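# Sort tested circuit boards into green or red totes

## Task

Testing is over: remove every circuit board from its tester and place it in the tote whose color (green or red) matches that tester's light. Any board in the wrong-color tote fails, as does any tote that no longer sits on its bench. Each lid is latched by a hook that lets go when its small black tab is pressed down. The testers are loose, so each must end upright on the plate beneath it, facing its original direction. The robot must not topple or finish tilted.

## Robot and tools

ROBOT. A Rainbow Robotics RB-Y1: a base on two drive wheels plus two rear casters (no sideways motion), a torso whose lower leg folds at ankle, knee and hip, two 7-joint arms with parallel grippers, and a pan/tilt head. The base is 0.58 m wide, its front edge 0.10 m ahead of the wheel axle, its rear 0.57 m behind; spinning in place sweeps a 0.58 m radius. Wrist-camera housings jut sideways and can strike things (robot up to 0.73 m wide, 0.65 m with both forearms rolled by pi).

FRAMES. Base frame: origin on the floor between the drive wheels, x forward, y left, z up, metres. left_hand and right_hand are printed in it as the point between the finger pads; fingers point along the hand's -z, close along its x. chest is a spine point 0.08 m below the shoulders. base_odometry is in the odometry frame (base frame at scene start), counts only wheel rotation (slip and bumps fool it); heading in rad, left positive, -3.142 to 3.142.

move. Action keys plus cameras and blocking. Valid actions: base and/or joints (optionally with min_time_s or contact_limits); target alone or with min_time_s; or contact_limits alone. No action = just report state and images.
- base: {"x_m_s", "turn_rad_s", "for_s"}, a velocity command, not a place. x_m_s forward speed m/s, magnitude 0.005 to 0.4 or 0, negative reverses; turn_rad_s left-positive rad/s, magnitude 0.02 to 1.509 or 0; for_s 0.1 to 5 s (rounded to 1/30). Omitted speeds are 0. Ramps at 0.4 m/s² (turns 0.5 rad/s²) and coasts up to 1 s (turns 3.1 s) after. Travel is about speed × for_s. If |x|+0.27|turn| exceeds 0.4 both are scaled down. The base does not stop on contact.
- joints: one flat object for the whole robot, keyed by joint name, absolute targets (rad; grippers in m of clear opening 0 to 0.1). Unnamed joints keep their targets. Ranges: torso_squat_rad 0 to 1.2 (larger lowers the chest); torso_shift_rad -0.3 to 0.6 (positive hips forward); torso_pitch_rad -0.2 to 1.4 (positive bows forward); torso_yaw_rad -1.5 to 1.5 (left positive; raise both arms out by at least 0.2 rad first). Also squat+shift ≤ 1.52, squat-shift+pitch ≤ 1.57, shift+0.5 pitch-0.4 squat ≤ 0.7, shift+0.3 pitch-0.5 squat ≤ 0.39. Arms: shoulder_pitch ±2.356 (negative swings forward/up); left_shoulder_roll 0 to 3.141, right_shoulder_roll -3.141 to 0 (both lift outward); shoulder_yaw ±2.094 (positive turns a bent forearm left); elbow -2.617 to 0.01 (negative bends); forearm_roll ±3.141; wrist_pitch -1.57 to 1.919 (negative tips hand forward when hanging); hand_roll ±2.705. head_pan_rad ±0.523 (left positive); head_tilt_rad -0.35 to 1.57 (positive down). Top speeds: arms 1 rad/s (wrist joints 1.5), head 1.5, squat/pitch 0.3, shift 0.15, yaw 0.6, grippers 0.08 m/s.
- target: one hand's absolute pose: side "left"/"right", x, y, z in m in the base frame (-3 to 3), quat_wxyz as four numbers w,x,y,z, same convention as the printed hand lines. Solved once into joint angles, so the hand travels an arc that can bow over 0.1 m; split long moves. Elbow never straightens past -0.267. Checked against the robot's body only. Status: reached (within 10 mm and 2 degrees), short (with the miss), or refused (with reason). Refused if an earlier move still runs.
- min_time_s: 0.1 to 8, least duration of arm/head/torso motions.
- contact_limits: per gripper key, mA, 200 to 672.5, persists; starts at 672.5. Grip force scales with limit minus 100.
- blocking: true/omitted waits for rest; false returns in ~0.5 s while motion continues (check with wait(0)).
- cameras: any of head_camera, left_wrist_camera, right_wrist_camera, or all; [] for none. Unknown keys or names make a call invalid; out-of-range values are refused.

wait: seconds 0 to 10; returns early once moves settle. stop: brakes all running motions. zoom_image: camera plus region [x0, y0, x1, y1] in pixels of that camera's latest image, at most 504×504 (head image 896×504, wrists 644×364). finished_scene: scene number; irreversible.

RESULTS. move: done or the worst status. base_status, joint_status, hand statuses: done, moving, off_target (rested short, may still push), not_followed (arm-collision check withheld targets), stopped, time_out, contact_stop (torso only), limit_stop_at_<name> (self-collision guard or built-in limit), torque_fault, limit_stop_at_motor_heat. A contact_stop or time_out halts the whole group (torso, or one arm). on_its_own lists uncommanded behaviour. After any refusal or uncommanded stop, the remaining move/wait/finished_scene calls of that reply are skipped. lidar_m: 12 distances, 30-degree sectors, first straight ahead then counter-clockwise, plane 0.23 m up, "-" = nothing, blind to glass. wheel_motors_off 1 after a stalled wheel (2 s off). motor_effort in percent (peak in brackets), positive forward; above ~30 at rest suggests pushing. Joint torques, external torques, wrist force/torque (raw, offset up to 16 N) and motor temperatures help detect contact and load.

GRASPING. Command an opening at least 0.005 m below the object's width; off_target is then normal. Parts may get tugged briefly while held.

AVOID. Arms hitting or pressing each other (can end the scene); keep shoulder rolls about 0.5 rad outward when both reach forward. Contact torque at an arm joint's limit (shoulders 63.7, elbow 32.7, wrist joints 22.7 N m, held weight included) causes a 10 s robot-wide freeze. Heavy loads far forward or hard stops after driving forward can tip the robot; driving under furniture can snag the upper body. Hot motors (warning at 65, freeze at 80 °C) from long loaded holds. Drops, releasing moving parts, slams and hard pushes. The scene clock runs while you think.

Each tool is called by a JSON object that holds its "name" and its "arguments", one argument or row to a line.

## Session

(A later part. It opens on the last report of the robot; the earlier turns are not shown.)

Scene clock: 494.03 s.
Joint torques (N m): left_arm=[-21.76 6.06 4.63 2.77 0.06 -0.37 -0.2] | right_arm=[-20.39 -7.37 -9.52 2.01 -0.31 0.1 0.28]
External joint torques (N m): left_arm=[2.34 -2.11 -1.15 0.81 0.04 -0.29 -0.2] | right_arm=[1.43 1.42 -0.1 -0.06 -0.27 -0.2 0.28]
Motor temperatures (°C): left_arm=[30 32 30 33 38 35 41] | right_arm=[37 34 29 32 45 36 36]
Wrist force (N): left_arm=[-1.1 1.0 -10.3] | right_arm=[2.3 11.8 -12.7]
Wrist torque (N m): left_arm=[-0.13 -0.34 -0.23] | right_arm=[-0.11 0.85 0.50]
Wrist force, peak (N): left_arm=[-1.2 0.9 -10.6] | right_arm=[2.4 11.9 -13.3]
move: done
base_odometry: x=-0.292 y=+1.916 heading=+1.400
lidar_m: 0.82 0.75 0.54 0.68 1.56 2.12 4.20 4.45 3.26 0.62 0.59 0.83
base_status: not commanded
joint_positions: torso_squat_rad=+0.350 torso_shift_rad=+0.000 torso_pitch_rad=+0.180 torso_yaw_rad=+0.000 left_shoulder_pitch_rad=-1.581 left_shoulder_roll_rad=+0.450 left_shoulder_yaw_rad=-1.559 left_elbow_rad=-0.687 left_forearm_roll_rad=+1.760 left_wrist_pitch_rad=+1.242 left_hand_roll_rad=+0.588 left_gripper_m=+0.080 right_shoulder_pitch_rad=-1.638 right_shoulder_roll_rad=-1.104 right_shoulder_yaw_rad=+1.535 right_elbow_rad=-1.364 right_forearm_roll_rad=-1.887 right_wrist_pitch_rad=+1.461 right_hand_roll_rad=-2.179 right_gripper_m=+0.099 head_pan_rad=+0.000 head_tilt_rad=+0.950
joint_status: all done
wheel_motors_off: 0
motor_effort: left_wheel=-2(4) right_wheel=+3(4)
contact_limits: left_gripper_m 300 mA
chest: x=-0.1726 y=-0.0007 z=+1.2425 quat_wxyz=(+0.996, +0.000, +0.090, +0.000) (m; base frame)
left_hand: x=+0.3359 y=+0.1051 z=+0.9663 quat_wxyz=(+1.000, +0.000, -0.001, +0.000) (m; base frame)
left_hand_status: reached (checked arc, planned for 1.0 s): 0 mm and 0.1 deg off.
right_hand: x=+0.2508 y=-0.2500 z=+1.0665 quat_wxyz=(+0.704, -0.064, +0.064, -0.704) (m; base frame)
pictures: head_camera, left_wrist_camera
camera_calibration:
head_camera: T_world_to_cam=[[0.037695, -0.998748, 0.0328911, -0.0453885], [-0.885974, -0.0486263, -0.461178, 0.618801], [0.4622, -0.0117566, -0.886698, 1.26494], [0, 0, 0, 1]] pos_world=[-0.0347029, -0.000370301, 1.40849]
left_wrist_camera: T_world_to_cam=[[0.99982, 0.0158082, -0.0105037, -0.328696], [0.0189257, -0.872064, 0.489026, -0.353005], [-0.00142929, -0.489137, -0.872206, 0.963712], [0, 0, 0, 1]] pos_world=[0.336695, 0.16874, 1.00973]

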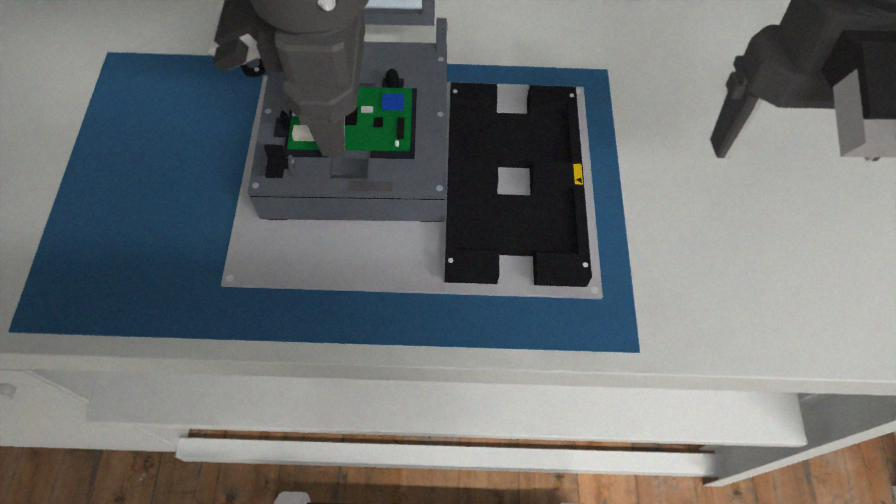

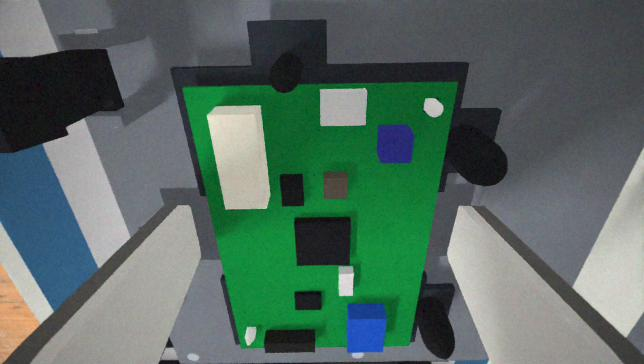

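{"name": "move", "arguments": {
  "target": {"side":"left","x":0.336,"y":0.097,"z":0.966,"quat_wxyz":[1,0,0,0]},
  "min_time_s": 0.6,
  "cameras": []
}}

{"name": "move", "arguments": {
  "target": {"side":"left","x":0.336,"y":0.097,"z":0.954,"quat_wxyz":[1,0,0,0]},
  "min_time_s": 1,
  "cameras": ["left_wrist_camera","head_camera"]
}}

{"name": "zoom_image", "arguments": {
  "camera": "head_camera",
  "region": [230, 40, 450, 200]
}}

Scene clock: 516.67 s.
Joint torques (N m): left_arm=[-23.55 6.45 6.77 2.75 0.44 0.3 -0.23] | right_arm=[-20.24 -7.51 -9.42 1.91 -0.33 0.15 0.42]
External joint torques (N m): left_arm=[0.58 -1.65 1.2 0.78 0.42 0.38 -0.23] | right_arm=[1.58 1.28 0 -0.16 -0.29 -0.15 0.42]
Motor temperatures (°C): left_arm=[30 32 30 33 38 35 41] | right_arm=[37 34 29 32 45 36 36]
Wrist force (N): left_arm=[-1.2 0.9 -10.3] | right_arm=[2.2 11.6 -12.9]
Wrist torque (N m): left_arm=[-0.12 -0.37 -0.25] | right_arm=[-0.10 0.85 0.51]
Wrist force, peak (N): left_arm=[-1.1 1.2 -10.6] | right_arm=[2.2 12.1 -12.9]
move: done
base_odometry: x=-0.292 y=+1.916 heading=+1.400
lidar_m: 0.81 0.74 0.55 0.66 1.55 2.12 4.20 4.45 3.26 0.62 0.59 0.83
base_status: not commanded
joint_positions: torso_squat_rad=+0.350 torso_shift_rad=+0.000 torso_pitch_rad=+0.180 torso_yaw_rad=+0.000 left_shoulder_pitch_rad=-1.585 left_shoulder_roll_rad=+0.421 left_shoulder_yaw_rad=-1.558 left_elbow_rad=-0.656 left_forearm_roll_rad=+1.761 left_wrist_pitch_rad=+1.247 left_hand_roll_rad=+0.587 left_gripper_m=+0.080 right_shoulder_pitch_rad=-1.638 right_shoulder_roll_rad=-1.104 right_shoulder_yaw_rad=+1.535 right_elbow_rad=-1.364 right_forearm_roll_rad=-1.887 right_wrist_pitch_rad=+1.461 right_hand_roll_rad=-2.179 right_gripper_m=+0.099 head_pan_rad=+0.000 head_tilt_rad=+0.950
joint_status: all done
wheel_motors_off: 0
motor_effort: left_wheel=-3(4) right_wheel=+3(4)
contact_limits: left_gripper_m 300 mA
chest: x=-0.1726 y=-0.0007 z=+1.2425 quat_wxyz=(+0.996, +0.000, +0.090, +0.000) (m; base frame)
left_hand: x=+0.3358 y=+0.0973 z=+0.9660 quat_wxyz=(+1.000, +0.000, -0.001, +0.000) (m; base frame)
left_hand_status: reached (checked arc, planned for 0.6 s): 0 mm and 0.1 deg off.
right_hand: x=+0.2508 y=-0.2500 z=+1.0665 quat_wxyz=(+0.704, -0.064, +0.064, -0.704) (m; base frame)
pictures: none
No camera images: "cameras" was empty.

Scene clock: 518.00 s.
Joint torques (N m): left_arm=[-21.55 6.11 3.95 2.84 -0.02 -0.42 -0.3] | right_arm=[-20.46 -7.41 -9.57 1.91 -0.31 0.13 0.33]
External joint torques (N m): left_arm=[2.53 -1.87 -1.27 0.88 -0.03 -0.34 -0.3] | right_arm=[1.36 1.38 -0.15 -0.15 -0.27 -0.17 0.33]
Motor temperatures (°C): left_arm=[30 32 30 33 38 35 41] | right_arm=[37 34 29 32 45 36 36]
Wrist force (N): left_arm=[-1.3 0.6 -10.3] | right_arm=[2.1 11.7 -12.8]
Wrist torque (N m): left_arm=[-0.09 -0.36 -0.23] | right_arm=[-0.11 0.84 0.53]
Wrist force, peak (N): left_arm=[-1.3 0.7 -10.5] | right_arm=[2.1 12.0 -12.8]
move: done
base_odometry: x=-0.292 y=+1.916 heading=+1.400
lidar_m: 0.82 0.74 0.54 0.67 1.55 2.11 4.21 4.44 3.27 0.62 0.59 0.83
base_status: not commanded
joint_positions: torso_squat_rad=+0.350 torso_shift_rad=+0.000 torso_pitch_rad=+0.180 torso_yaw_rad=+0.000 left_shoulder_pitch_rad=-1.565 left_shoulder_roll_rad=+0.393 left_shoulder_yaw_rad=-1.560 left_elbow_rad=-0.611 left_forearm_roll_rad=+1.759 left_wrist_pitch_rad=+1.232 left_hand_roll_rad=+0.565 left_gripper_m=+0.080 right_shoulder_pitch_rad=-1.638 right_shoulder_roll_rad=-1.104 right_shoulder_yaw_rad=+1.535 right_elbow_rad=-1.364 right_forearm_roll_rad=-1.887 right_wrist_pitch_rad=+1.461 right_hand_roll_rad=-2.179 right_gripper_m=+0.099 head_pan_rad=+0.000 head_tilt_rad=+0.950
joint_status: all done
wheel_motors_off: 0
motor_effort: left_wheel=-2(3) right_wheel=+4(6)
contact_limits: left_gripper_m 300 mA
chest: x=-0.1726 y=-0.0007 z=+1.2425 quat_wxyz=(+0.996, +0.000, +0.090, +0.000) (m; base frame)
left_hand: x=+0.3355 y=+0.0972 z=+0.9547 quat_wxyz=(+1.000, +0.000, -0.001, +0.000) (m; base frame)
left_hand_status: reached (checked arc, planned for 1.0 s): 1 mm and 0.1 deg off.
right_hand: x=+0.2508 y=-0.2500 z=+1.0665 quat_wxyz=(+0.704, -0.064, +0.064, -0.704) (m; base frame)
pictures: head_camera, left_wrist_camera
camera_calibration:
head_camera: T_world_to_cam=[[0.0376952, -0.998748, 0.0328912, -0.0453885], [-0.885974, -0.0486265, -0.461178, 0.618801], [0.4622, -0.0117566, -0.886698, 1.26494], [0, 0, 0, 1]] pos_world=[-0.0347025, -0.000370145, 1.40849]
left_wrist_camera: T_world_to_cam=[[0.999827, 0.0156838, -0.01001, -0.3288], [0.0185756, -0.872154, 0.488878, -0.353896], [-0.00106275, -0.48898, -0.872295, 0.949659], [0, 0, 0, 1]] pos_world=[0.336326, 0.160869, 0.998103]

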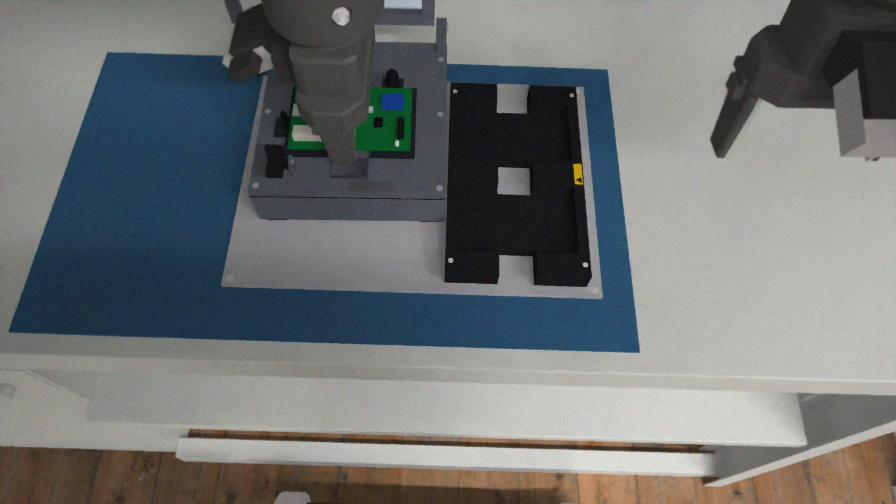

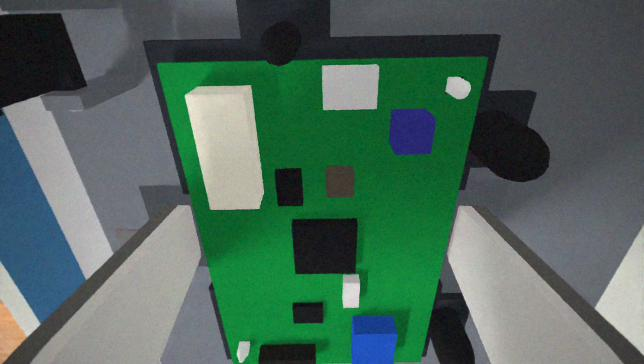

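Scaled by 2.291 from the camera's 896x504 image, which has a finer 1280x720 frame.

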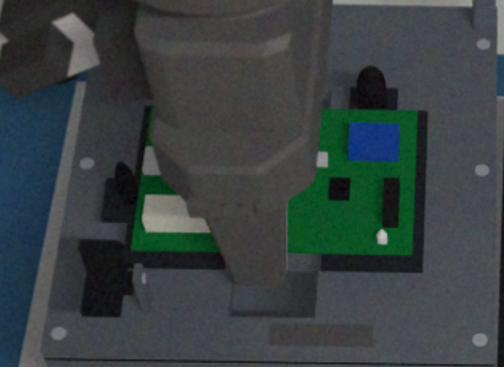

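{"name": "move", "arguments": {
  "target": {"side":"left","x":0.336,"y":0.095,"z":0.946,"quat_wxyz":[1,0,0,0]},
  "min_time_s": 0.8,
  "cameras": ["left_wrist_camera","head_camera"]
}}

{"name": "zoom_image", "arguments": {
  "camera": "head_camera",
  "region": [230, 40, 450, 200]
}}

{"name": "zoom_image", "arguments": {
  "camera": "left_wrist_camera",
  "region": [100, 120, 540, 364]
}}

Scene clock: 528.70 s.
Joint torques (N m): left_arm=[-21.71 6.27 4.29 2.78 0.17 -0.41 -0.22] | right_arm=[-20.21 -7.56 -9.49 2.04 -0.25 0.18 0.33]
External joint torques (N m): left_arm=[2.34 -1.58 -0.52 0.81 0.15 -0.32 -0.22] | right_arm=[1.61 1.23 -0.08 -0.03 -0.21 -0.12 0.34]
Motor temperatures (°C): left_arm=[30 32 30 33 38 35 41] | right_arm=[37 34 29 32 45 36 36]
Wrist force (N): left_arm=[-1.2 0.8 -10.0] | right_arm=[2.2 11.5 -12.8]
Wrist torque (N m): left_arm=[-0.09 -0.33 -0.20] | right_arm=[-0.11 0.85 0.52]
Wrist force, peak (N): left_arm=[-1.2 0.7 -10.5] | right_arm=[2.3 12.1 -13.2]
move: done
base_odometry: x=-0.292 y=+1.916 heading=+1.400
lidar_m: 0.82 0.75 0.54 0.67 1.55 2.11 4.20 4.45 3.27 0.62 0.59 0.83
base_status: not commanded
joint_positions: torso_squat_rad=+0.350 torso_shift_rad=+0.000 torso_pitch_rad=+0.180 torso_yaw_rad=+0.000 left_shoulder_pitch_rad=-1.552 left_shoulder_roll_rad=+0.360 left_shoulder_yaw_rad=-1.560 left_elbow_rad=-0.558 left_forearm_roll_rad=+1.759 left_wrist_pitch_rad=+1.223 left_hand_roll_rad=+0.542 left_gripper_m=+0.080 right_shoulder_pitch_rad=-1.638 right_shoulder_roll_rad=-1.104 right_shoulder_yaw_rad=+1.535 right_elbow_rad=-1.364 right_forearm_roll_rad=-1.887 right_wrist_pitch_rad=+1.461 right_hand_roll_rad=-2.179 right_gripper_m=+0.099 head_pan_rad=+0.000 head_tilt_rad=+0.950
joint_status: all done
wheel_motors_off: 0
motor_effort: left_wheel=-2(4) right_wheel=+3(4)
contact_limits: left_gripper_m 300 mA
chest: x=-0.1726 y=-0.0007 z=+1.2425 quat_wxyz=(+0.996, +0.000, +0.090, +0.000) (m; base frame)
left_hand: x=+0.3356 y=+0.0952 z=+0.9465 quat_wxyz=(+1.000, +0.000, -0.002, +0.000) (m; base frame)
left_hand_status: reached (checked arc, planned for 0.8 s): 1 mm and 0.2 deg off.
right_hand: x=+0.2508 y=-0.2500 z=+1.0665 quat_wxyz=(+0.704, -0.064, +0.064, -0.704) (m; base frame)
pictures: head_camera, left_wrist_camera
camera_calibration:
head_camera: T_world_to_cam=[[0.0376953, -0.998748, 0.0328912, -0.0453885], [-0.885974, -0.0486266, -0.461178, 0.618801], [0.4622, -0.0117565, -0.886698, 1.26494], [0, 0, 0, 1]] pos_world=[-0.0347027, -0.00037018, 1.40849]
left_wrist_camera: T_world_to_cam=[[0.999835, 0.0157315, -0.00906534, -0.329822], [0.0181553, -0.872066, 0.489051, -0.351679], [-0.000212074, -0.489135, -0.872208, 0.94122], [0, 0, 0, 1]] pos_world=[0.336352, 0.158885, 0.989939]

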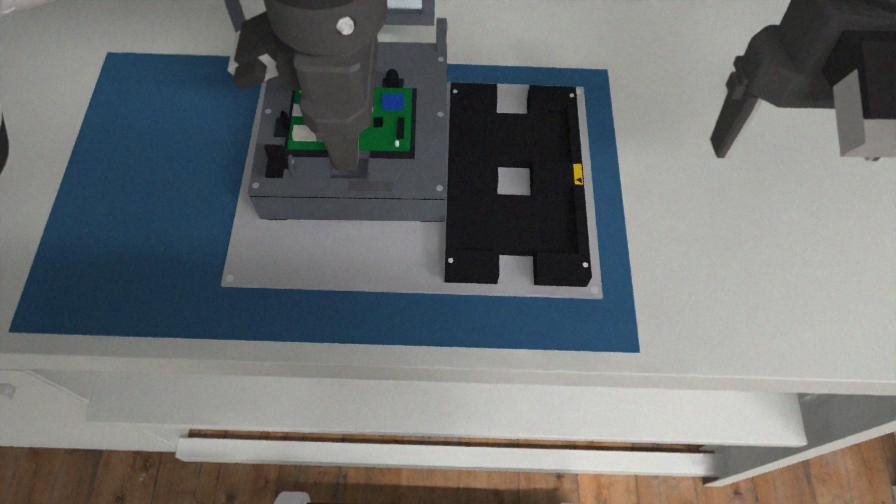

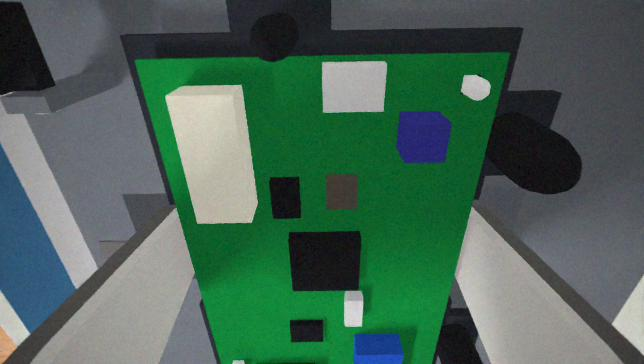

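Scaled by 2.291 from the camera's 896x504 image, which has a finer 1280x720 frame.

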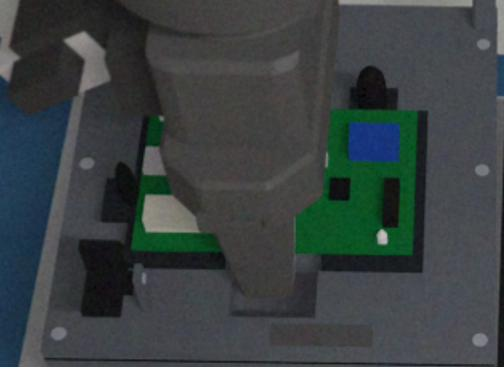

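Scaled by 1.145 from the camera's 644x364 image, which has a finer 920x520 frame.

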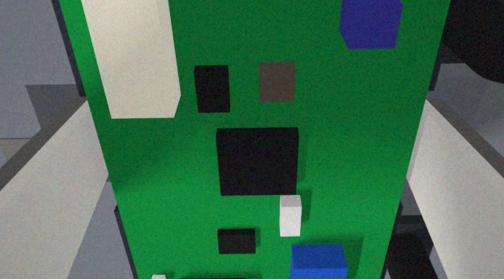

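{"name": "move", "arguments": {
  "target": {"side":"left","x":0.336,"y":0.095,"z":0.939,"quat_wxyz":[1,0,0,0]},
  "min_time_s": 0.8,
  "cameras": []
}}

{"name": "move", "arguments": {
  "joints": {"left_gripper_m":0.055},
  "cameras": ["left_wrist_camera","head_camera"]
}}

Scene clock: 534.50 s.
Joint torques (N m): left_arm=[-21.81 5.91 5.72 2.79 0.4 -0.41 -0.23] | right_arm=[-20.59 -7.47 -9.57 2 -0.34 0.17 0.31]
External joint torques (N m): left_arm=[2.21 -1.83 1.31 0.8 0.38 -0.33 -0.23] | right_arm=[1.23 1.32 -0.15 -0.07 -0.3 -0.13 0.31]
Motor temperatures (°C): left_arm=[30 32 30 33 38 35 41] | right_arm=[37 34 29 32 45 36 36]
Wrist force (N): left_arm=[-0.8 0.9 -10.3] | right_arm=[2.2 11.6 -12.6]
Wrist torque (N m): left_arm=[-0.09 -0.31 -0.22] | right_arm=[-0.11 0.85 0.52]
Wrist force, peak (N): left_arm=[-1.1 0.8 -10.5] | right_arm=[2.5 11.7 -13.1]
move: done
base_odometry: x=-0.292 y=+1.916 heading=+1.400
lidar_m: 0.82 0.74 0.55 0.67 1.55 2.12 4.20 4.45 3.26 0.61 0.60 0.82
base_status: not commanded
joint_positions: torso_squat_rad=+0.350 torso_shift_rad=+0.000 torso_pitch_rad=+0.180 torso_yaw_rad=+0.000 left_shoulder_pitch_rad=-1.539 left_shoulder_roll_rad=+0.331 left_shoulder_yaw_rad=-1.559 left_elbow_rad=-0.506 left_forearm_roll_rad=+1.760 left_wrist_pitch_rad=+1.217 left_hand_roll_rad=+0.516 left_gripper_m=+0.080 right_shoulder_pitch_rad=-1.638 right_shoulder_roll_rad=-1.104 right_shoulder_yaw_rad=+1.535 right_elbow_rad=-1.364 right_forearm_roll_rad=-1.887 right_wrist_pitch_rad=+1.461 right_hand_roll_rad=-2.179 right_gripper_m=+0.099 head_pan_rad=+0.000 head_tilt_rad=+0.950
joint_status: all done
wheel_motors_off: 0
motor_effort: left_wheel=-2(4) right_wheel=+4(4)
contact_limits: left_gripper_m 300 mA
chest: x=-0.1726 y=-0.0007 z=+1.2425 quat_wxyz=(+0.996, +0.000, +0.090, +0.000) (m; base frame)
left_hand: x=+0.3357 y=+0.0953 z=+0.9394 quat_wxyz=(+1.000, +0.000, -0.002, +0.000) (m; base frame)
left_hand_status: reached (checked arc, planned for 0.8 s): 1 mm and 0.2 deg off.
right_hand: x=+0.2508 y=-0.2500 z=+1.0665 quat_wxyz=(+0.704, -0.064, +0.064, -0.704) (m; base frame)
pictures: none
No camera images: "cameras" was empty.

Scene clock: 535.27 s.
Joint torques (N m): left_arm=[-21.7 6 5.55 2.72 0.46 -0.09 -0.17] | right_arm=[-20.4 -7.38 -9.31 2.02 -0.27 0.12 0.38]
External joint torques (N m): left_arm=[2.32 -1.74 1.13 0.73 0.44 0 -0.17] | right_arm=[1.42 1.41 0.1 -0.05 -0.23 -0.18 0.38]
Motor temperatures (°C): left_arm=[30 32 30 33 38 35 41] | right_arm=[37 34 29 32 45 36 36]
Wrist force (N): left_arm=[-0.2 0.7 -10.7] | right_arm=[2.3 11.8 -12.8]
Wrist torque (N m): left_arm=[-0.10 -0.34 -0.16] | right_arm=[-0.12 0.85 0.52]
Wrist force, peak (N): left_arm=[-0.2 0.7 -10.7] | right_arm=[2.2 12.0 -12.9]
move: off_target
base_odometry: x=-0.292 y=+1.916 heading=+1.400
lidar_m: 0.82 0.74 0.54 0.67 1.55 2.12 4.20 4.45 3.27 0.61 0.59 0.84
base_status: not commanded
joint_positions: torso_squat_rad=+0.350 torso_shift_rad=+0.000 torso_pitch_rad=+0.180 torso_yaw_rad=+0.000 left_shoulder_pitch_rad=-1.539 left_shoulder_roll_rad=+0.331 left_shoulder_yaw_rad=-1.559 left_elbow_rad=-0.506 left_forearm_roll_rad=+1.760 left_wrist_pitch_rad=+1.217 left_hand_roll_rad=+0.516 left_gripper_m=+0.071 right_shoulder_pitch_rad=-1.638 right_shoulder_roll_rad=-1.104 right_shoulder_yaw_rad=+1.535 right_elbow_rad=-1.364 right_forearm_roll_rad=-1.887 right_wrist_pitch_rad=+1.461 right_hand_roll_rad=-2.179 right_gripper_m=+0.099 head_pan_rad=+0.000 head_tilt_rad=+0.950
joint_status: left_gripper_m off_target (ended at +0.071, target +0.055)
wheel_motors_off: 0
motor_effort: left_wheel=-3(3) right_wheel=+4(4)
contact_limits: left_gripper_m 300 mA
chest: x=-0.1726 y=-0.0007 z=+1.2425 quat_wxyz=(+0.996, +0.000, +0.090, +0.000) (m; base frame)
left_hand: x=+0.3357 y=+0.0953 z=+0.9394 quat_wxyz=(+1.000, +0.000, -0.002, +0.000) (m; base frame)
right_hand: x=+0.2508 y=-0.2500 z=+1.0665 quat_wxyz=(+0.704, -0.064, +0.064, -0.704) (m; base frame)
pictures: head_camera, left_wrist_camera
camera_calibration:
head_camera: T_world_to_cam=[[0.0376952, -0.998748, 0.0328912, -0.0453885], [-0.885974, -0.0486265, -0.461178, 0.618801], [0.4622, -0.0117565, -0.886698, 1.26494], [0, 0, 0, 1]] pos_world=[-0.0347026, -0.000370152, 1.40849]
left_wrist_camera: T_world_to_cam=[[0.999837, 0.0156653, -0.00894198, -0.330085], [0.0180372, -0.872303, 0.488634, -0.347641], [-0.000145529, -0.488716, -0.872443, 0.935227], [0, 0, 0, 1]] pos_world=[0.336438, 0.158983, 0.98285]

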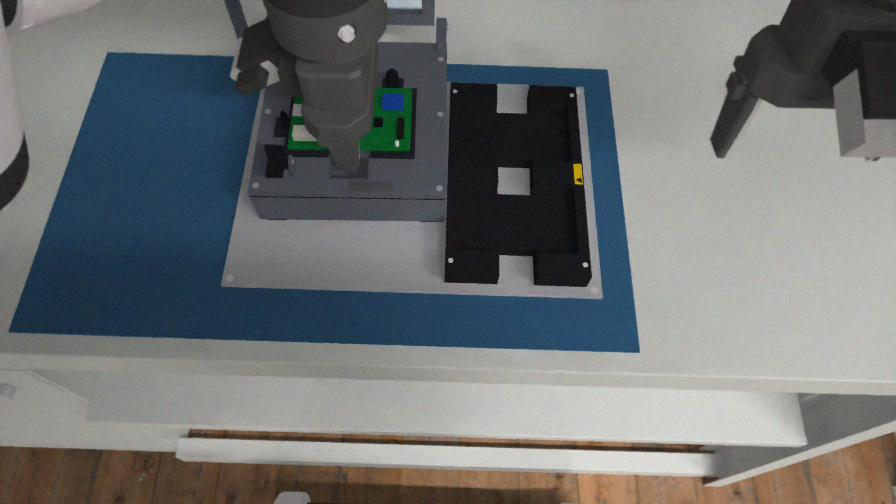

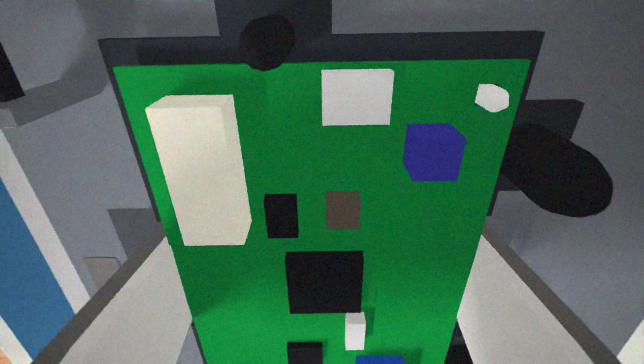

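{"name": "move", "arguments": {
  "contact_limits": {"left_gripper_m":500},
  "cameras": []
}}

{"name": "move", "arguments": {
  "target": {"side":"left","x":0.336,"y":0.095,"z":0.965,"quat_wxyz":[1,0,0,0]},
  "min_time_s": 1.2
}}

Scene clock: 539.53 s.
Joint torques (N m): left_arm=[-21.54 5.88 5.65 2.59 0.44 -0.19 -0.22] | right_arm=[-20.48 -7.53 -9.34 1.9 -0.36 0.07 0.26]
External joint torques (N m): left_arm=[2.48 -1.86 1.23 0.6 0.43 -0.11 -0.22] | right_arm=[1.34 1.26 0.07 -0.17 -0.32 -0.23 0.26]
Motor temperatures (°C): left_arm=[30 32 30 33 38 35 41] | right_arm=[37 34 29 32 45 36 36]
Wrist force (N): left_arm=[0.4 0.7 -10.2] | right_arm=[1.9 11.6 -12.8]
Wrist torque (N m): left_arm=[-0.09 -0.31 -0.16] | right_arm=[-0.09 0.81 0.52]
Wrist force, peak (N): left_arm=[-0.1 0.6 -10.8] | right_arm=[2.2 12.0 -13.0]
base_odometry: x=-0.292 y=+1.916 heading=+1.400
lidar_m: 0.82 0.74 0.54 0.67 1.55 2.12 4.20 4.45 3.27 0.61 0.59 0.84
base_status: not commanded
joint_positions: torso_squat_rad=+0.350 torso_shift_rad=+0.000 torso_pitch_rad=+0.180 torso_yaw_rad=+0.000 left_shoulder_pitch_rad=-1.539 left_shoulder_roll_rad=+0.331 left_shoulder_yaw_rad=-1.559 left_elbow_rad=-0.506 left_forearm_roll_rad=+1.760 left_wrist_pitch_rad=+1.217 left_hand_roll_rad=+0.516 left_gripper_m=+0.071 right_shoulder_pitch_rad=-1.638 right_shoulder_roll_rad=-1.104 right_shoulder_yaw_rad=+1.535 right_elbow_rad=-1.364 right_forearm_roll_rad=-1.887 right_wrist_pitch_rad=+1.461 right_hand_roll_rad=-2.179 right_gripper_m=+0.099 head_pan_rad=+0.000 head_tilt_rad=+0.950
joint_status: not commanded
wheel_motors_off: 0
motor_effort: left_wheel=-2(3) right_wheel=+4(5)
contact_limits: left_gripper_m 500 mA
chest: x=-0.1726 y=-0.0007 z=+1.2425 quat_wxyz=(+0.996, +0.000, +0.090, +0.000) (m; base frame)
left_hand: x=+0.3357 y=+0.0953 z=+0.9394 quat_wxyz=(+1.000, +0.000, -0.002, +0.000) (m; base frame)
right_hand: x=+0.2508 y=-0.2500 z=+1.0665 quat_wxyz=(+0.704, -0.064, +0.064, -0.704) (m; base frame)
pictures: none
No camera images: "cameras" was empty.

Scene clock: 541.07 s.
Joint torques (N m): left_arm=[-23.52 9.17 6.4 1.15 0.4 0.25 0.39] | right_arm=[-20.33 -7.31 -9.37 1.94 -0.27 0.11 0.45]
External joint torques (N m): left_arm=[0.64 1.1 1.08 -0.83 0.38 0.32 0.39] | right_arm=[1.49 1.48 0.05 -0.13 -0.23 -0.19 0.45]
Motor temperatures (°C): left_arm=[30 32 30 33 38 35 41] | right_arm=[37 34 29 32 45 36 36]
Wrist force (N): left_arm=[-1.1 0.9 -10.6] | right_arm=[2.0 11.6 -12.7]
Wrist torque (N m): left_arm=[-0.12 -0.36 -0.25] | right_arm=[-0.10 0.82 0.52]
Wrist force, peak (N): left_arm=[-6.2 -4.3 -17.1] | right_arm=[2.5 11.9 -13.1]
move: done
base_odometry: x=-0.292 y=+1.916 heading=+1.400
lidar_m: 0.82 0.75 0.55 0.67 1.55 2.11 4.20 4.45 3.26 0.61 0.59 0.83
base_status: not commanded
joint_positions: torso_squat_rad=+0.350 torso_shift_rad=+0.000 torso_pitch_rad=+0.180 torso_yaw_rad=+0.000 left_shoulder_pitch_rad=-1.585 left_shoulder_roll_rad=+0.400 left_shoulder_yaw_rad=-1.555 left_elbow_rad=-0.622 left_forearm_roll_rad=+1.765 left_wrist_pitch_rad=+1.254 left_hand_roll_rad=+0.572 left_gripper_m=+0.071 right_shoulder_pitch_rad=-1.638 right_shoulder_roll_rad=-1.104 right_shoulder_yaw_rad=+1.535 right_elbow_rad=-1.364 right_forearm_roll_rad=-1.887 right_wrist_pitch_rad=+1.461 right_hand_roll_rad=-2.179 right_gripper_m=+0.099 head_pan_rad=+0.000 head_tilt_rad=+0.950
joint_status: all done
wheel_motors_off: 0
motor_effort: left_wheel=-3(4) right_wheel=+2(4)
contact_limits: left_gripper_m 500 mA
chest: x=-0.1726 y=-0.0007 z=+1.2425 quat_wxyz=(+0.996, +0.000, +0.090, +0.000) (m; base frame)
left_hand: x=+0.3359 y=+0.0950 z=+0.9649 quat_wxyz=(+1.000, +0.000, +0.001, +0.000) (m; base frame)
left_hand_status: reached (checked arc, planned for 1.2 s): 0 mm and 0.2 deg off.
right_hand: x=+0.2508 y=-0.2500 z=+1.0665 quat_wxyz=(+0.704, -0.064, +0.064, -0.704) (m; base frame)
pictures: head_camera, left_wrist_camera, right_wrist_camera
camera_calibration:
head_camera: T_world_to_cam=[[0.0376761, -0.998749, 0.0328928, -0.045396], [-0.885972, -0.0486105, -0.461185, 0.618805], [0.462207, -0.0117664, -0.886694, 1.26494], [0, 0, 0, 1]] pos_world=[-0.0347092, -0.000374914, 1.40849]
left_wrist_camera: T_world_to_cam=[[0.999775, 0.0150686, -0.0149289, -0.324178], [0.0204377, -0.872699, 0.487831, -0.360412], [-0.00567749, -0.488026, -0.87281, 0.959409], [0, 0, 0, 1]] pos_world=[0.336918, 0.158571, 1.00836]
right_wrist_camera: T_world_to_cam=[[0.0169935, 0.999653, -0.0201255, 0.269596], [0.961001, -0.0107731, 0.276335, -0.505218], [0.276022, -0.0240365, -0.960851, 1.0212], [0, 0, 0, 1]] pos_world=[0.199059, -0.250399, 1.12626]

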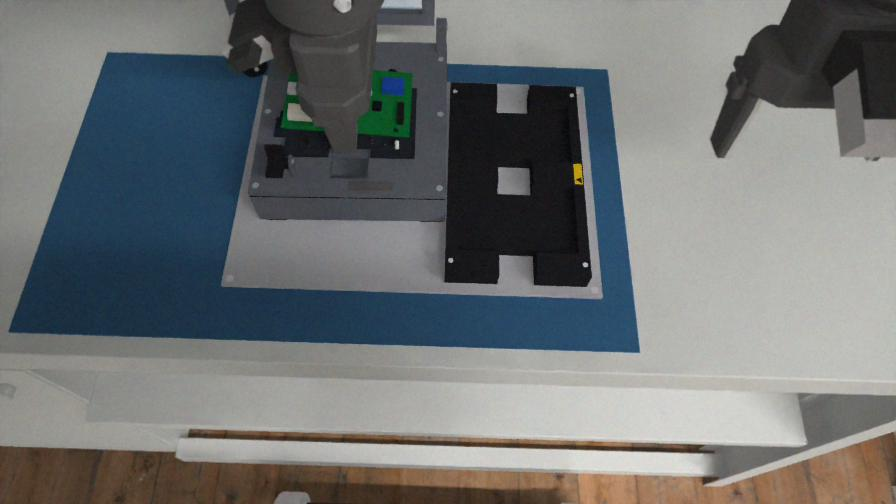

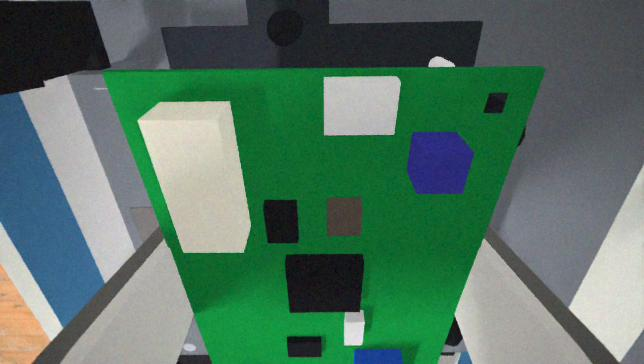

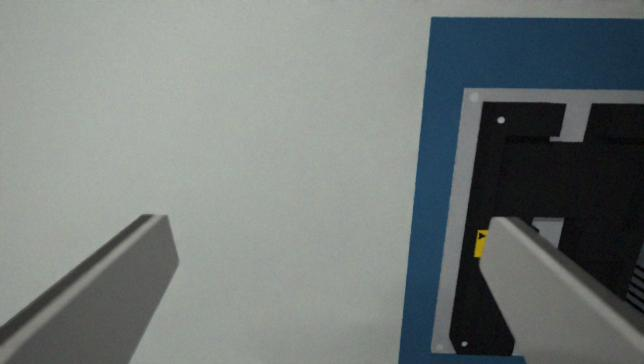

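{"name": "move", "arguments": {
  "target": {"side":"left","x":0.31,"y":0.12,"z":1.1,"quat_wxyz":[1,0,0,0]},
  "min_time_s": 1.5,
  "cameras": []
}}

{"name": "move", "arguments": {
  "base": {"x_m_s":-0.35,"for_s":1.9},
  "joints": {"torso_pitch_rad":0},
  "cameras": ["head_camera","left_wrist_camera"]
}}

Scene clock: 548.17 s.
Joint torques (N m): left_arm=[-21.4 8.71 9.44 1.56 0.33 0.04 0.26] | right_arm=[-20.46 -7.55 -9.18 1.88 -0.27 0.06 0.33]
External joint torques (N m): left_arm=[1.46 0.54 0.68 -0.72 0.31 0.11 0.26] | right_arm=[1.36 1.24 0.24 -0.19 -0.23 -0.25 0.33]
Motor temperatures (°C): left_arm=[30 32 30 33 38 35 41] | right_arm=[37 34 29 32 45 36 36]
Wrist force (N): left_arm=[-1.5 0.8 -11.0] | right_arm=[2.1 11.5 -12.8]
Wrist torque (N m): left_arm=[-0.10 -0.38 -0.26] | right_arm=[-0.11 0.82 0.52]
Wrist force, peak (N): left_arm=[-1.5 1.0 -11.1] | right_arm=[2.1 12.0 -13.0]
move: done
base_odometry: x=-0.292 y=+1.916 heading=+1.400
lidar_m: 0.82 0.75 0.54 0.67 1.55 2.11 4.20 4.45 3.27 0.61 0.59 0.83
base_status: not commanded
joint_positions: torso_squat_rad=+0.350 torso_shift_rad=+0.000 torso_pitch_rad=+0.180 torso_yaw_rad=+0.000 left_shoulder_pitch_rad=-1.790 left_shoulder_roll_rad=+0.776 left_shoulder_yaw_rad=-1.498 left_elbow_rad=-1.160 left_forearm_roll_rad=+1.818 left_wrist_pitch_rad=+1.428 left_hand_roll_rad=+0.791 left_gripper_m=+0.071 right_shoulder_pitch_rad=-1.638 right_shoulder_roll_rad=-1.104 right_shoulder_yaw_rad=+1.535 right_elbow_rad=-1.364 right_forearm_roll_rad=-1.887 right_wrist_pitch_rad=+1.461 right_hand_roll_rad=-2.179 right_gripper_m=+0.099 head_pan_rad=+0.000 head_tilt_rad=+0.950
joint_status: all done
wheel_motors_off: 0
motor_effort: left_wheel=-3(4) right_wheel=+3(5)
contact_limits: left_gripper_m 500 mA
chest: x=-0.1726 y=-0.0007 z=+1.2425 quat_wxyz=(+0.996, +0.000, +0.090, +0.000) (m; base frame)
left_hand: x=+0.3100 y=+0.1199 z=+1.1000 quat_wxyz=(+1.000, +0.000, +0.001, +0.000) (m; base frame)
left_hand_status: reached (checked arc, planned for 1.5 s): 0 mm and 0.1 deg off.
right_hand: x=+0.2508 y=-0.2500 z=+1.0665 quat_wxyz=(+0.704, -0.064, +0.064, -0.704) (m; base frame)
pictures: none
No camera images: "cameras" was empty.

Scene clock: 551.67 s.
Joint torques (N m): left_arm=[-21.07 8.71 9.15 2.86 0.13 -0.13 0.3] | right_arm=[-20.61 -6.58 -9.69 2.66 -0.06 -0.07 0.33]
External joint torques (N m): left_arm=[1.39 0.49 0.56 -0.43 0.35 0.18 0.31] | right_arm=[1.56 0.96 -0.07 -0.26 -0.23 -0.06 0.33]
Motor temperatures (°C): left_arm=[30 32 30 33 38 35 41] | right_arm=[37 34 29 32 45 36 36]
Wrist force (N): left_arm=[-2.4 0.8 -10.5] | right_arm=[2.1 10.4 -12.6]
Wrist torque (N m): left_arm=[-0.11 -0.41 -0.26] | right_arm=[-0.03 0.83 0.53]
Wrist force, peak (N): left_arm=[-2.4 0.6 -11.1] | right_arm=[2.3 12.7 -12.9]
move: done
base_odometry: x=-0.406 y=+1.261 heading=+1.399
lidar_m: 1.48 0.98 1.16 1.49 1.54 2.11 3.54 3.66 3.26 3.15 1.21 0.98
base_status: done (sent for 1.9 of 1.9 s)
joint_positions: torso_squat_rad=+0.350 torso_shift_rad=+0.000 torso_pitch_rad=+0.000 torso_yaw_rad=+0.000 left_shoulder_pitch_rad=-1.790 left_shoulder_roll_rad=+0.776 left_shoulder_yaw_rad=-1.498 left_elbow_rad=-1.160 left_forearm_roll_rad=+1.818 left_wrist_pitch_rad=+1.428 left_hand_roll_rad=+0.791 left_gripper_m=+0.071 right_shoulder_pitch_rad=-1.638 right_shoulder_roll_rad=-1.104 right_shoulder_yaw_rad=+1.535 right_elbow_rad=-1.364 right_forearm_roll_rad=-1.887 right_wrist_pitch_rad=+1.461 right_hand_roll_rad=-2.179 right_gripper_m=+0.099 head_pan_rad=+0.000 head_tilt_rad=+0.950
joint_status: all done
wheel_motors_off: 0
motor_effort: left_wheel=-1(25) right_wheel=+6(30)
contact_limits: left_gripper_m 500 mA
chest: x=-0.2281 y=-0.0007 z=+1.2475 quat_wxyz=(+1.000, +0.000, +0.000, +0.000) (m; base frame)
left_hand: x=+0.2723 y=+0.1198 z=+1.1937 quat_wxyz=(+0.996, +0.000, -0.089, +0.000) (m; base frame)
right_hand: x=+0.2200 y=-0.2500 z=+1.1501 quat_wxyz=(+0.707, +0.000, +0.000, -0.707) (m; base frame)
pictures: head_camera, left_wrist_camera
camera_calibration:
head_camera: T_world_to_cam=[[0.0310588, -0.998753, 0.0390967, -0.0527245], [-0.789074, -0.0485102, -0.61238, 0.78273], [0.613512, -0.0118304, -0.789597, 1.20836], [0, 0, 0, 1]] pos_world=[-0.122071, -0.000392944, 1.4355]
left_wrist_camera: T_world_to_cam=[[0.986106, 0.0148504, 0.165452, -0.469098], [-0.068085, -0.872365, 0.484091, -0.42055], [0.151524, -0.48863, -0.859233, 1.11202], [0, 0, 0, 1]] pos_world=[0.26545, 0.18346, 1.23668]

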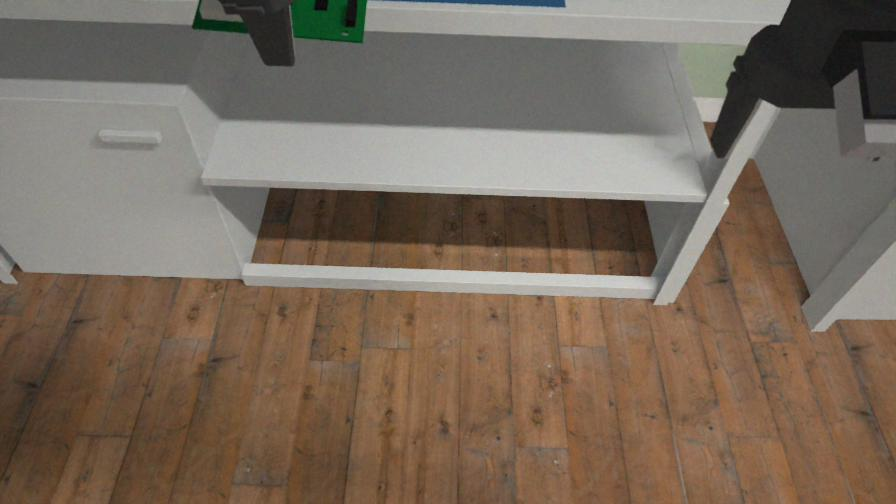

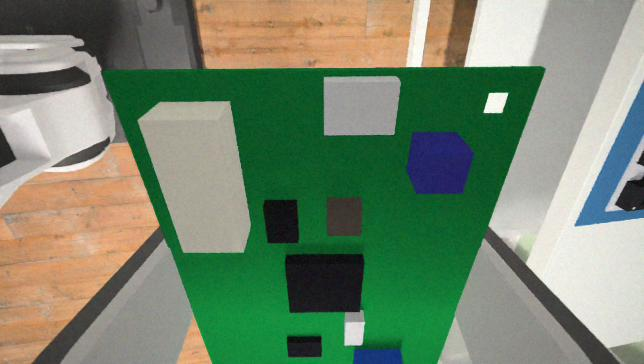

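{"name": "move", "arguments": {
  "base": {"turn_rad_s":-1.2,"for_s":2.05},
  "joints": {"head_tilt_rad":0.6},
  "cameras": ["head_camera"]
}}

Scene clock: 561.87 s.
Joint torques (N m): left_arm=[-21.1 8.52 9.02 2.93 0.11 -0.14 0.24] | right_arm=[-20.76 -6.58 -9.61 2.9 -0.05 0.03 0.39]
External joint torques (N m): left_arm=[1.36 0.3 0.43 -0.36 0.33 0.17 0.25] | right_arm=[1.41 0.96 0.01 -0.03 -0.22 0.03 0.39]
Motor temperatures (°C): left_arm=[30 32 30 33 38 35 41] | right_arm=[37 34 29 32 45 36 36]
Wrist force (N): left_arm=[-2.4 0.7 -10.6] | right_arm=[2.1 10.7 -12.6]
Wrist torque (N m): left_arm=[-0.09 -0.40 -0.27] | right_arm=[-0.05 0.84 0.50]
Wrist force, peak (N): left_arm=[-2.5 0.7 -11.0] | right_arm=[2.5 10.9 -13.0]
move: done
base_odometry: x=-0.406 y=+1.261 heading=-0.736
lidar_m: 3.27 3.12 1.22 0.99 1.49 0.99 1.16 1.52 1.56 2.07 3.53 3.63
base_status: done (sent for 2.07 of 2.07 s)
joint_positions: torso_squat_rad=+0.350 torso_shift_rad=+0.000 torso_pitch_rad=+0.000 torso_yaw_rad=+0.000 left_shoulder_pitch_rad=-1.790 left_shoulder_roll_rad=+0.776 left_shoulder_yaw_rad=-1.498 left_elbow_rad=-1.160 left_forearm_roll_rad=+1.818 left_wrist_pitch_rad=+1.428 left_hand_roll_rad=+0.791 left_gripper_m=+0.071 right_shoulder_pitch_rad=-1.638 right_shoulder_roll_rad=-1.104 right_shoulder_yaw_rad=+1.535 right_elbow_rad=-1.364 right_forearm_roll_rad=-1.887 right_wrist_pitch_rad=+1.461 right_hand_roll_rad=-2.179 right_gripper_m=+0.099 head_pan_rad=+0.000 head_tilt_rad=+0.600
joint_status: all done
wheel_motors_off: 0
motor_effort: left_wheel=+2(29) right_wheel=-1(26)
contact_limits: left_gripper_m 500 mA
chest: x=-0.2281 y=-0.0007 z=+1.2475 quat_wxyz=(+1.000, +0.000, +0.000, +0.000) (m; base frame)
left_hand: x=+0.2722 y=+0.1198 z=+1.1938 quat_wxyz=(+0.996, +0.000, -0.089, +0.000) (m; base frame)
right_hand: x=+0.2200 y=-0.2500 z=+1.1502 quat_wxyz=(+0.707, +0.000, +0.000, -0.707) (m; base frame)
pictures: head_camera
camera_calibration:
head_camera: T_world_to_cam=[[0.0154707, -0.998759, 0.0473418, -0.0678583], [-0.531266, -0.0483219, -0.845826, 1.17376], [0.847064, -0.0120656, -0.531354, 0.882707], [0, 0, 0, 1]] pos_world=[-0.123082, -0.000405411, 1.46504]

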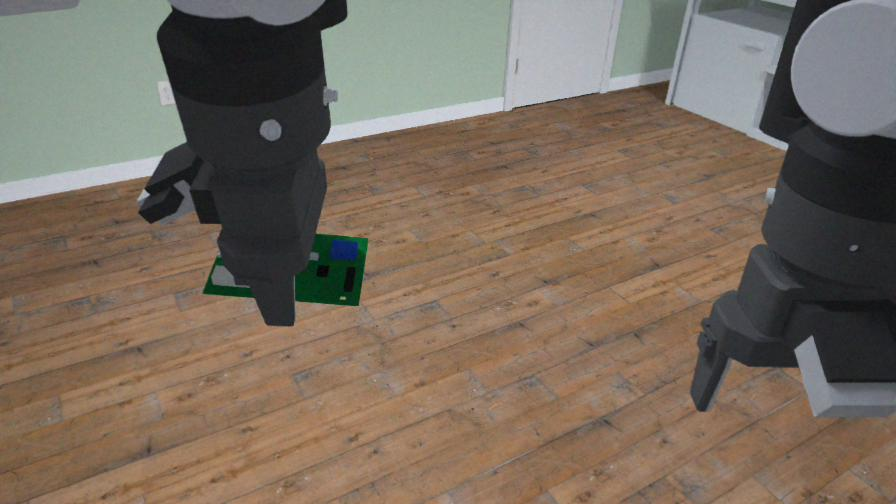

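{"name": "move", "arguments": {
  "base": {"turn_rad_s":-1.2,"for_s":0.8},
  "cameras": []
}}

{"name": "move", "arguments": {
  "base": {"x_m_s":0.39,"for_s":4.95},
  "cameras": ["head_camera"]
}}

Scene clock: 570.20 s.
Joint torques (N m): left_arm=[-21.14 8.56 9.45 2.87 0.02 -0.16 0.24] | right_arm=[-21 -6.48 -9.84 2.81 -0.05 -0.01 0.34]
External joint torques (N m): left_arm=[1.33 0.34 0.86 -0.43 0.24 0.15 0.25] | right_arm=[1.16 1.06 -0.22 -0.11 -0.23 -0.01 0.34]
Motor temperatures (°C): left_arm=[30 32 30 33 38 35 41] | right_arm=[37 34 29 32 45 36 36]
Wrist force (N): left_arm=[-2.3 0.9 -10.6] | right_arm=[2.3 10.8 -12.5]
Wrist torque (N m): left_arm=[-0.11 -0.40 -0.26] | right_arm=[-0.08 0.84 0.52]
Wrist force, peak (N): left_arm=[-2.8 1.1 -10.9] | right_arm=[2.0 10.8 -13.1]
move: done
base_odometry: x=-0.406 y=+1.261 heading=-1.056
lidar_m: 3.84 3.14 2.82 0.99 0.98 1.24 0.98 1.53 1.51 1.68 2.60 3.53
base_status: done (sent for 0.8 of 0.8 s)
joint_positions: torso_squat_rad=+0.350 torso_shift_rad=+0.000 torso_pitch_rad=+0.000 torso_yaw_rad=+0.000 left_shoulder_pitch_rad=-1.790 left_shoulder_roll_rad=+0.776 left_shoulder_yaw_rad=-1.498 left_elbow_rad=-1.160 left_forearm_roll_rad=+1.818 left_wrist_pitch_rad=+1.428 left_hand_roll_rad=+0.791 left_gripper_m=+0.071 right_shoulder_pitch_rad=-1.638 right_shoulder_roll_rad=-1.104 right_shoulder_yaw_rad=+1.535 right_elbow_rad=-1.364 right_forearm_roll_rad=-1.887 right_wrist_pitch_rad=+1.461 right_hand_roll_rad=-2.179 right_gripper_m=+0.099 head_pan_rad=+0.000 head_tilt_rad=+0.600
joint_status: not commanded
wheel_motors_off: 0
motor_effort: left_wheel=+4(24) right_wheel=+0(18)
contact_limits: left_gripper_m 500 mA
chest: x=-0.2281 y=-0.0007 z=+1.2475 quat_wxyz=(+1.000, +0.000, +0.000, +0.000) (m; base frame)
left_hand: x=+0.2722 y=+0.1199 z=+1.1938 quat_wxyz=(+0.996, +0.000, -0.089, +0.000) (m; base frame)
right_hand: x=+0.2200 y=-0.2500 z=+1.1502 quat_wxyz=(+0.707, +0.000, +0.000, -0.707) (m; base frame)
pictures: none
No camera images: "cameras" was empty.

Scene clock: 576.43 s.
Joint torques (N m): left_arm=[-21.17 8.52 9.15 2.82 0.08 -0.14 0.18] | right_arm=[-20.82 -6.52 -9.5 2.66 -0.06 -0.03 0.37]
External joint torques (N m): left_arm=[1.3 0.3 0.56 -0.48 0.3 0.16 0.19] | right_arm=[1.35 1.02 0.12 -0.27 -0.24 -0.03 0.37]
Motor temperatures (°C): left_arm=[30 32 30 33 38 35 41] | right_arm=[37 34 29 32 45 36 36]
Wrist force (N): left_arm=[-2.6 0.5 -10.5] | right_arm=[1.9 10.8 -12.6]
Wrist torque (N m): left_arm=[-0.08 -0.43 -0.26] | right_arm=[-0.06 0.81 0.51]
Wrist force, peak (N): left_arm=[-2.7 0.6 -11.0] | right_arm=[2.3 11.2 -12.9]
move: done
base_odometry: x=+0.548 y=-0.425 heading=-1.056
lidar_m: 2.20 1.89 1.87 2.08 2.29 2.24 2.92 2.77 2.75 3.04 2.02 2.18
base_status: done (sent for 4.97 of 4.97 s)
joint_positions: torso_squat_rad=+0.350 torso_shift_rad=+0.000 torso_pitch_rad=+0.000 torso_yaw_rad=+0.000 left_shoulder_pitch_rad=-1.790 left_shoulder_roll_rad=+0.776 left_shoulder_yaw_rad=-1.498 left_elbow_rad=-1.160 left_forearm_roll_rad=+1.818 left_wrist_pitch_rad=+1.428 left_hand_roll_rad=+0.791 left_gripper_m=+0.071 right_shoulder_pitch_rad=-1.638 right_shoulder_roll_rad=-1.104 right_shoulder_yaw_rad=+1.535 right_elbow_rad=-1.364 right_forearm_roll_rad=-1.887 right_wrist_pitch_rad=+1.461 right_hand_roll_rad=-2.179 right_gripper_m=+0.099 head_pan_rad=+0.000 head_tilt_rad=+0.600
joint_status: not commanded
wheel_motors_off: 0
motor_effort: left_wheel=-1(29) right_wheel=+0(29)
contact_limits: left_gripper_m 500 mA
chest: x=-0.2280 y=-0.0007 z=+1.2475 quat_wxyz=(+1.000, +0.000, +0.000, +0.000) (m; base frame)
left_hand: x=+0.2723 y=+0.1199 z=+1.1937 quat_wxyz=(+0.996, +0.000, -0.089, +0.000) (m; base frame)
right_hand: x=+0.2201 y=-0.2500 z=+1.1501 quat_wxyz=(+0.707, +0.000, +0.000, -0.707) (m; base frame)
pictures: head_camera
camera_calibration:
head_camera: T_world_to_cam=[[0.0154843, -0.998757, 0.0473705, -0.0678719], [-0.531433, -0.0483511, -0.845719, 1.17367], [0.846959, -0.0120789, -0.531521, 0.882778], [0, 0, 0, 1]] pos_world=[-0.122901, -0.000376534, 1.46502]

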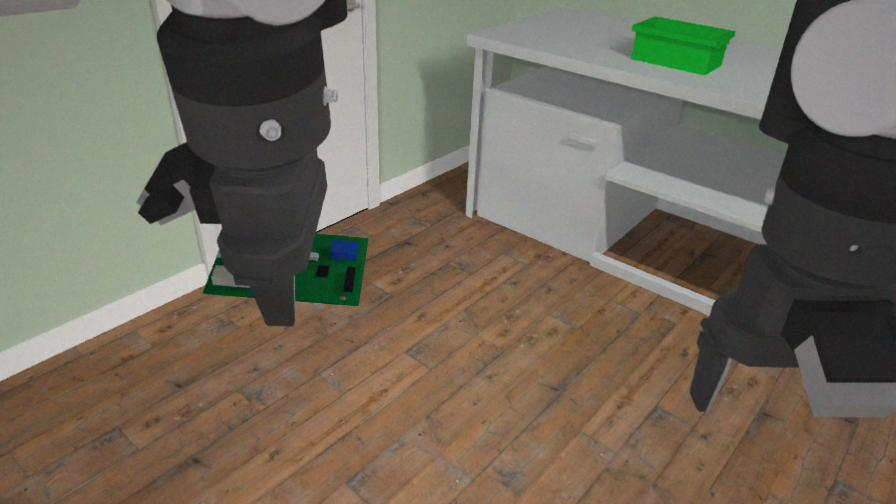

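{"name": "move", "arguments": {
  "base": {"turn_rad_s":-0.2,"for_s":0.48},
  "cameras": []
}}

{"name": "move", "arguments": {
  "base": {"x_m_s":0.35,"for_s":2.85},
  "cameras": []
}}

{"name": "move", "arguments": {
  "base": {"turn_rad_s":-0.4,"for_s":1.42},
  "cameras": ["head_camera"]
}}

Scene clock: 586.23 s.
Joint torques (N m): left_arm=[-21.18 8.4 9.16 2.95 0.05 -0.08 0.25] | right_arm=[-20.56 -6.59 -9.59 2.79 -0.06 -0.11 0.41]
External joint torques (N m): left_arm=[1.29 0.18 0.56 -0.34 0.27 0.23 0.26] | right_arm=[1.61 0.95 0.03 -0.13 -0.24 -0.11 0.41]
Motor temperatures (°C): left_arm=[30 32 30 33 38 35 41] | right_arm=[37 34 29 32 45 36 36]
Wrist force (N): left_arm=[-2.4 0.6 -10.6] | right_arm=[2.4 10.6 -13.0]
Wrist torque (N m): left_arm=[-0.08 -0.41 -0.26] | right_arm=[-0.05 0.86 0.50]
Wrist force, peak (N): left_arm=[-2.4 0.9 -11.0] | right_arm=[2.3 11.1 -12.9]
move: done
base_odometry: x=+0.548 y=-0.425 heading=-1.149
lidar_m: 2.20 1.91 1.88 2.00 2.70 2.24 2.93 2.81 2.75 2.93 2.10 2.02
base_status: done (sent for 0.47 of 0.47 s)
joint_positions: torso_squat_rad=+0.350 torso_shift_rad=+0.000 torso_pitch_rad=+0.000 torso_yaw_rad=+0.000 left_shoulder_pitch_rad=-1.790 left_shoulder_roll_rad=+0.776 left_shoulder_yaw_rad=-1.498 left_elbow_rad=-1.160 left_forearm_roll_rad=+1.818 left_wrist_pitch_rad=+1.428 left_hand_roll_rad=+0.791 left_gripper_m=+0.071 right_shoulder_pitch_rad=-1.638 right_shoulder_roll_rad=-1.104 right_shoulder_yaw_rad=+1.535 right_elbow_rad=-1.364 right_forearm_roll_rad=-1.887 right_wrist_pitch_rad=+1.460 right_hand_roll_rad=-2.179 right_gripper_m=+0.099 head_pan_rad=+0.000 head_tilt_rad=+0.600
joint_status: not commanded
wheel_motors_off: 0
motor_effort: left_wheel=+0(26) right_wheel=-4(26)
contact_limits: left_gripper_m 500 mA
chest: x=-0.2280 y=-0.0007 z=+1.2475 quat_wxyz=(+1.000, +0.000, +0.000, +0.000) (m; base frame)
left_hand: x=+0.2723 y=+0.1199 z=+1.1937 quat_wxyz=(+0.996, +0.000, -0.089, +0.000) (m; base frame)
right_hand: x=+0.2201 y=-0.2500 z=+1.1501 quat_wxyz=(+0.707, +0.000, +0.000, -0.707) (m; base frame)
pictures: none
No camera images: "cameras" was empty.

Scene clock: 590.43 s.
Joint torques (N m): left_arm=[-21.16 8.6 9.26 2.86 0.07 -0.16 0.33] | right_arm=[-20.48 -6.28 -9.62 2.84 -0.01 -0.09 0.36]
External joint torques (N m): left_arm=[1.3 0.38 0.66 -0.43 0.29 0.15 0.34] | right_arm=[1.68 1.26 -0.01 -0.08 -0.19 -0.09 0.36]
Motor temperatures (°C): left_arm=[30 32 30 33 38 35 41] | right_arm=[37 34 29 32 45 36 36]
Wrist force (N): left_arm=[-2.4 0.8 -10.7] | right_arm=[2.0 10.9 -12.9]
Wrist torque (N m): left_arm=[-0.10 -0.42 -0.27] | right_arm=[-0.07 0.82 0.51]
Wrist force, peak (N): left_arm=[-2.2 0.9 -11.1] | right_arm=[2.2 11.0 -13.2]
move: done
base_odometry: x=+0.959 y=-1.341 heading=-1.149
lidar_m: 1.25 1.32 1.28 1.39 2.04 3.11 3.35 3.39 3.32 1.70 1.41 1.22
base_status: done (sent for 2.87 of 2.87 s)
joint_positions: torso_squat_rad=+0.350 torso_shift_rad=+0.000 torso_pitch_rad=+0.000 torso_yaw_rad=+0.000 left_shoulder_pitch_rad=-1.790 left_shoulder_roll_rad=+0.776 left_shoulder_yaw_rad=-1.498 left_elbow_rad=-1.160 left_forearm_roll_rad=+1.818 left_wrist_pitch_rad=+1.428 left_hand_roll_rad=+0.791 left_gripper_m=+0.071 right_shoulder_pitch_rad=-1.638 right_shoulder_roll_rad=-1.104 right_shoulder_yaw_rad=+1.535 right_elbow_rad=-1.364 right_forearm_roll_rad=-1.887 right_wrist_pitch_rad=+1.460 right_hand_roll_rad=-2.179 right_gripper_m=+0.099 head_pan_rad=+0.000 head_tilt_rad=+0.600
joint_status: not commanded
wheel_motors_off: 0
motor_effort: left_wheel=-4(24) right_wheel=+2(30)
contact_limits: left_gripper_m 500 mA
chest: x=-0.2280 y=-0.0007 z=+1.2475 quat_wxyz=(+1.000, +0.000, +0.000, +0.000) (m; base frame)
left_hand: x=+0.2723 y=+0.1198 z=+1.1937 quat_wxyz=(+0.996, +0.000, -0.089, +0.000) (m; base frame)
right_hand: x=+0.2201 y=-0.2500 z=+1.1501 quat_wxyz=(+0.707, +0.000, +0.000, -0.707) (m; base frame)
pictures: none
No camera images: "cameras" was empty.

Scene clock: 592.97 s.
Joint torques (N m): left_arm=[-21.32 8.6 9.03 3.04 0.03 -0.14 0.26] | right_arm=[-20.63 -6.32 -9.64 2.82 -0.14 -0.08 0.43]
External joint torques (N m): left_arm=[1.14 0.38 0.43 -0.26 0.24 0.17 0.27] | right_arm=[1.54 1.22 -0.02 -0.11 -0.31 -0.08 0.43]
Motor temperatures (°C): left_arm=[30 32 30 33 38 35 41] | right_arm=[37 34 29 32 45 36 36]
Wrist force (N): left_arm=[-2.3 1.0 -10.5] | right_arm=[2.3 10.7 -12.6]
Wrist torque (N m): left_arm=[-0.12 -0.40 -0.25] | right_arm=[-0.06 0.85 0.51]
Wrist force, peak (N): left_arm=[-2.5 0.5 -11.0] | right_arm=[2.1 10.8 -13.0]
move: done
base_odometry: x=+0.959 y=-1.341 heading=-1.722
lidar_m: 1.22 1.23 1.33 1.29 1.37 1.93 3.12 3.37 3.43 3.33 1.67 1.40
base_status: done (sent for 1.43 of 1.43 s)
joint_positions: torso_squat_rad=+0.350 torso_shift_rad=+0.000 torso_pitch_rad=+0.000 torso_yaw_rad=+0.000 left_shoulder_pitch_rad=-1.790 left_shoulder_roll_rad=+0.776 left_shoulder_yaw_rad=-1.498 left_elbow_rad=-1.160 left_forearm_roll_rad=+1.818 left_wrist_pitch_rad=+1.428 left_hand_roll_rad=+0.791 left_gripper_m=+0.071 right_shoulder_pitch_rad=-1.638 right_shoulder_roll_rad=-1.104 right_shoulder_yaw_rad=+1.535 right_elbow_rad=-1.364 right_forearm_roll_rad=-1.887 right_wrist_pitch_rad=+1.460 right_hand_roll_rad=-2.179 right_gripper_m=+0.099 head_pan_rad=+0.000 head_tilt_rad=+0.600
joint_status: not commanded
wheel_motors_off: 0
motor_effort: left_wheel=+1(28) right_wheel=+1(26)
contact_limits: left_gripper_m 500 mA
chest: x=-0.2280 y=-0.0007 z=+1.2475 quat_wxyz=(+1.000, +0.000, +0.000, +0.000) (m; base frame)
left_hand: x=+0.2723 y=+0.1199 z=+1.1937 quat_wxyz=(+0.996, +0.000, -0.089, +0.000) (m; base frame)
right_hand: x=+0.2201 y=-0.2500 z=+1.1501 quat_wxyz=(+0.707, +0.000, +0.000, -0.707) (m; base frame)
pictures: head_camera
camera_calibration:
head_camera: T_world_to_cam=[[0.015488, -0.998759, 0.0473335, -0.0678522], [-0.531344, -0.048323, -0.845777, 1.17372], [0.847014, -0.0120509, -0.531433, 0.882733], [0, 0, 0, 1]] pos_world=[-0.122988, -0.000412608, 1.46503]

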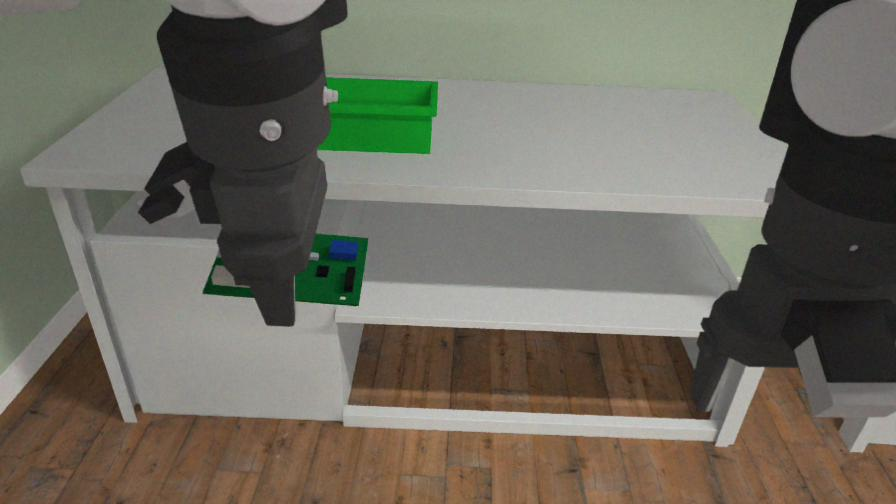

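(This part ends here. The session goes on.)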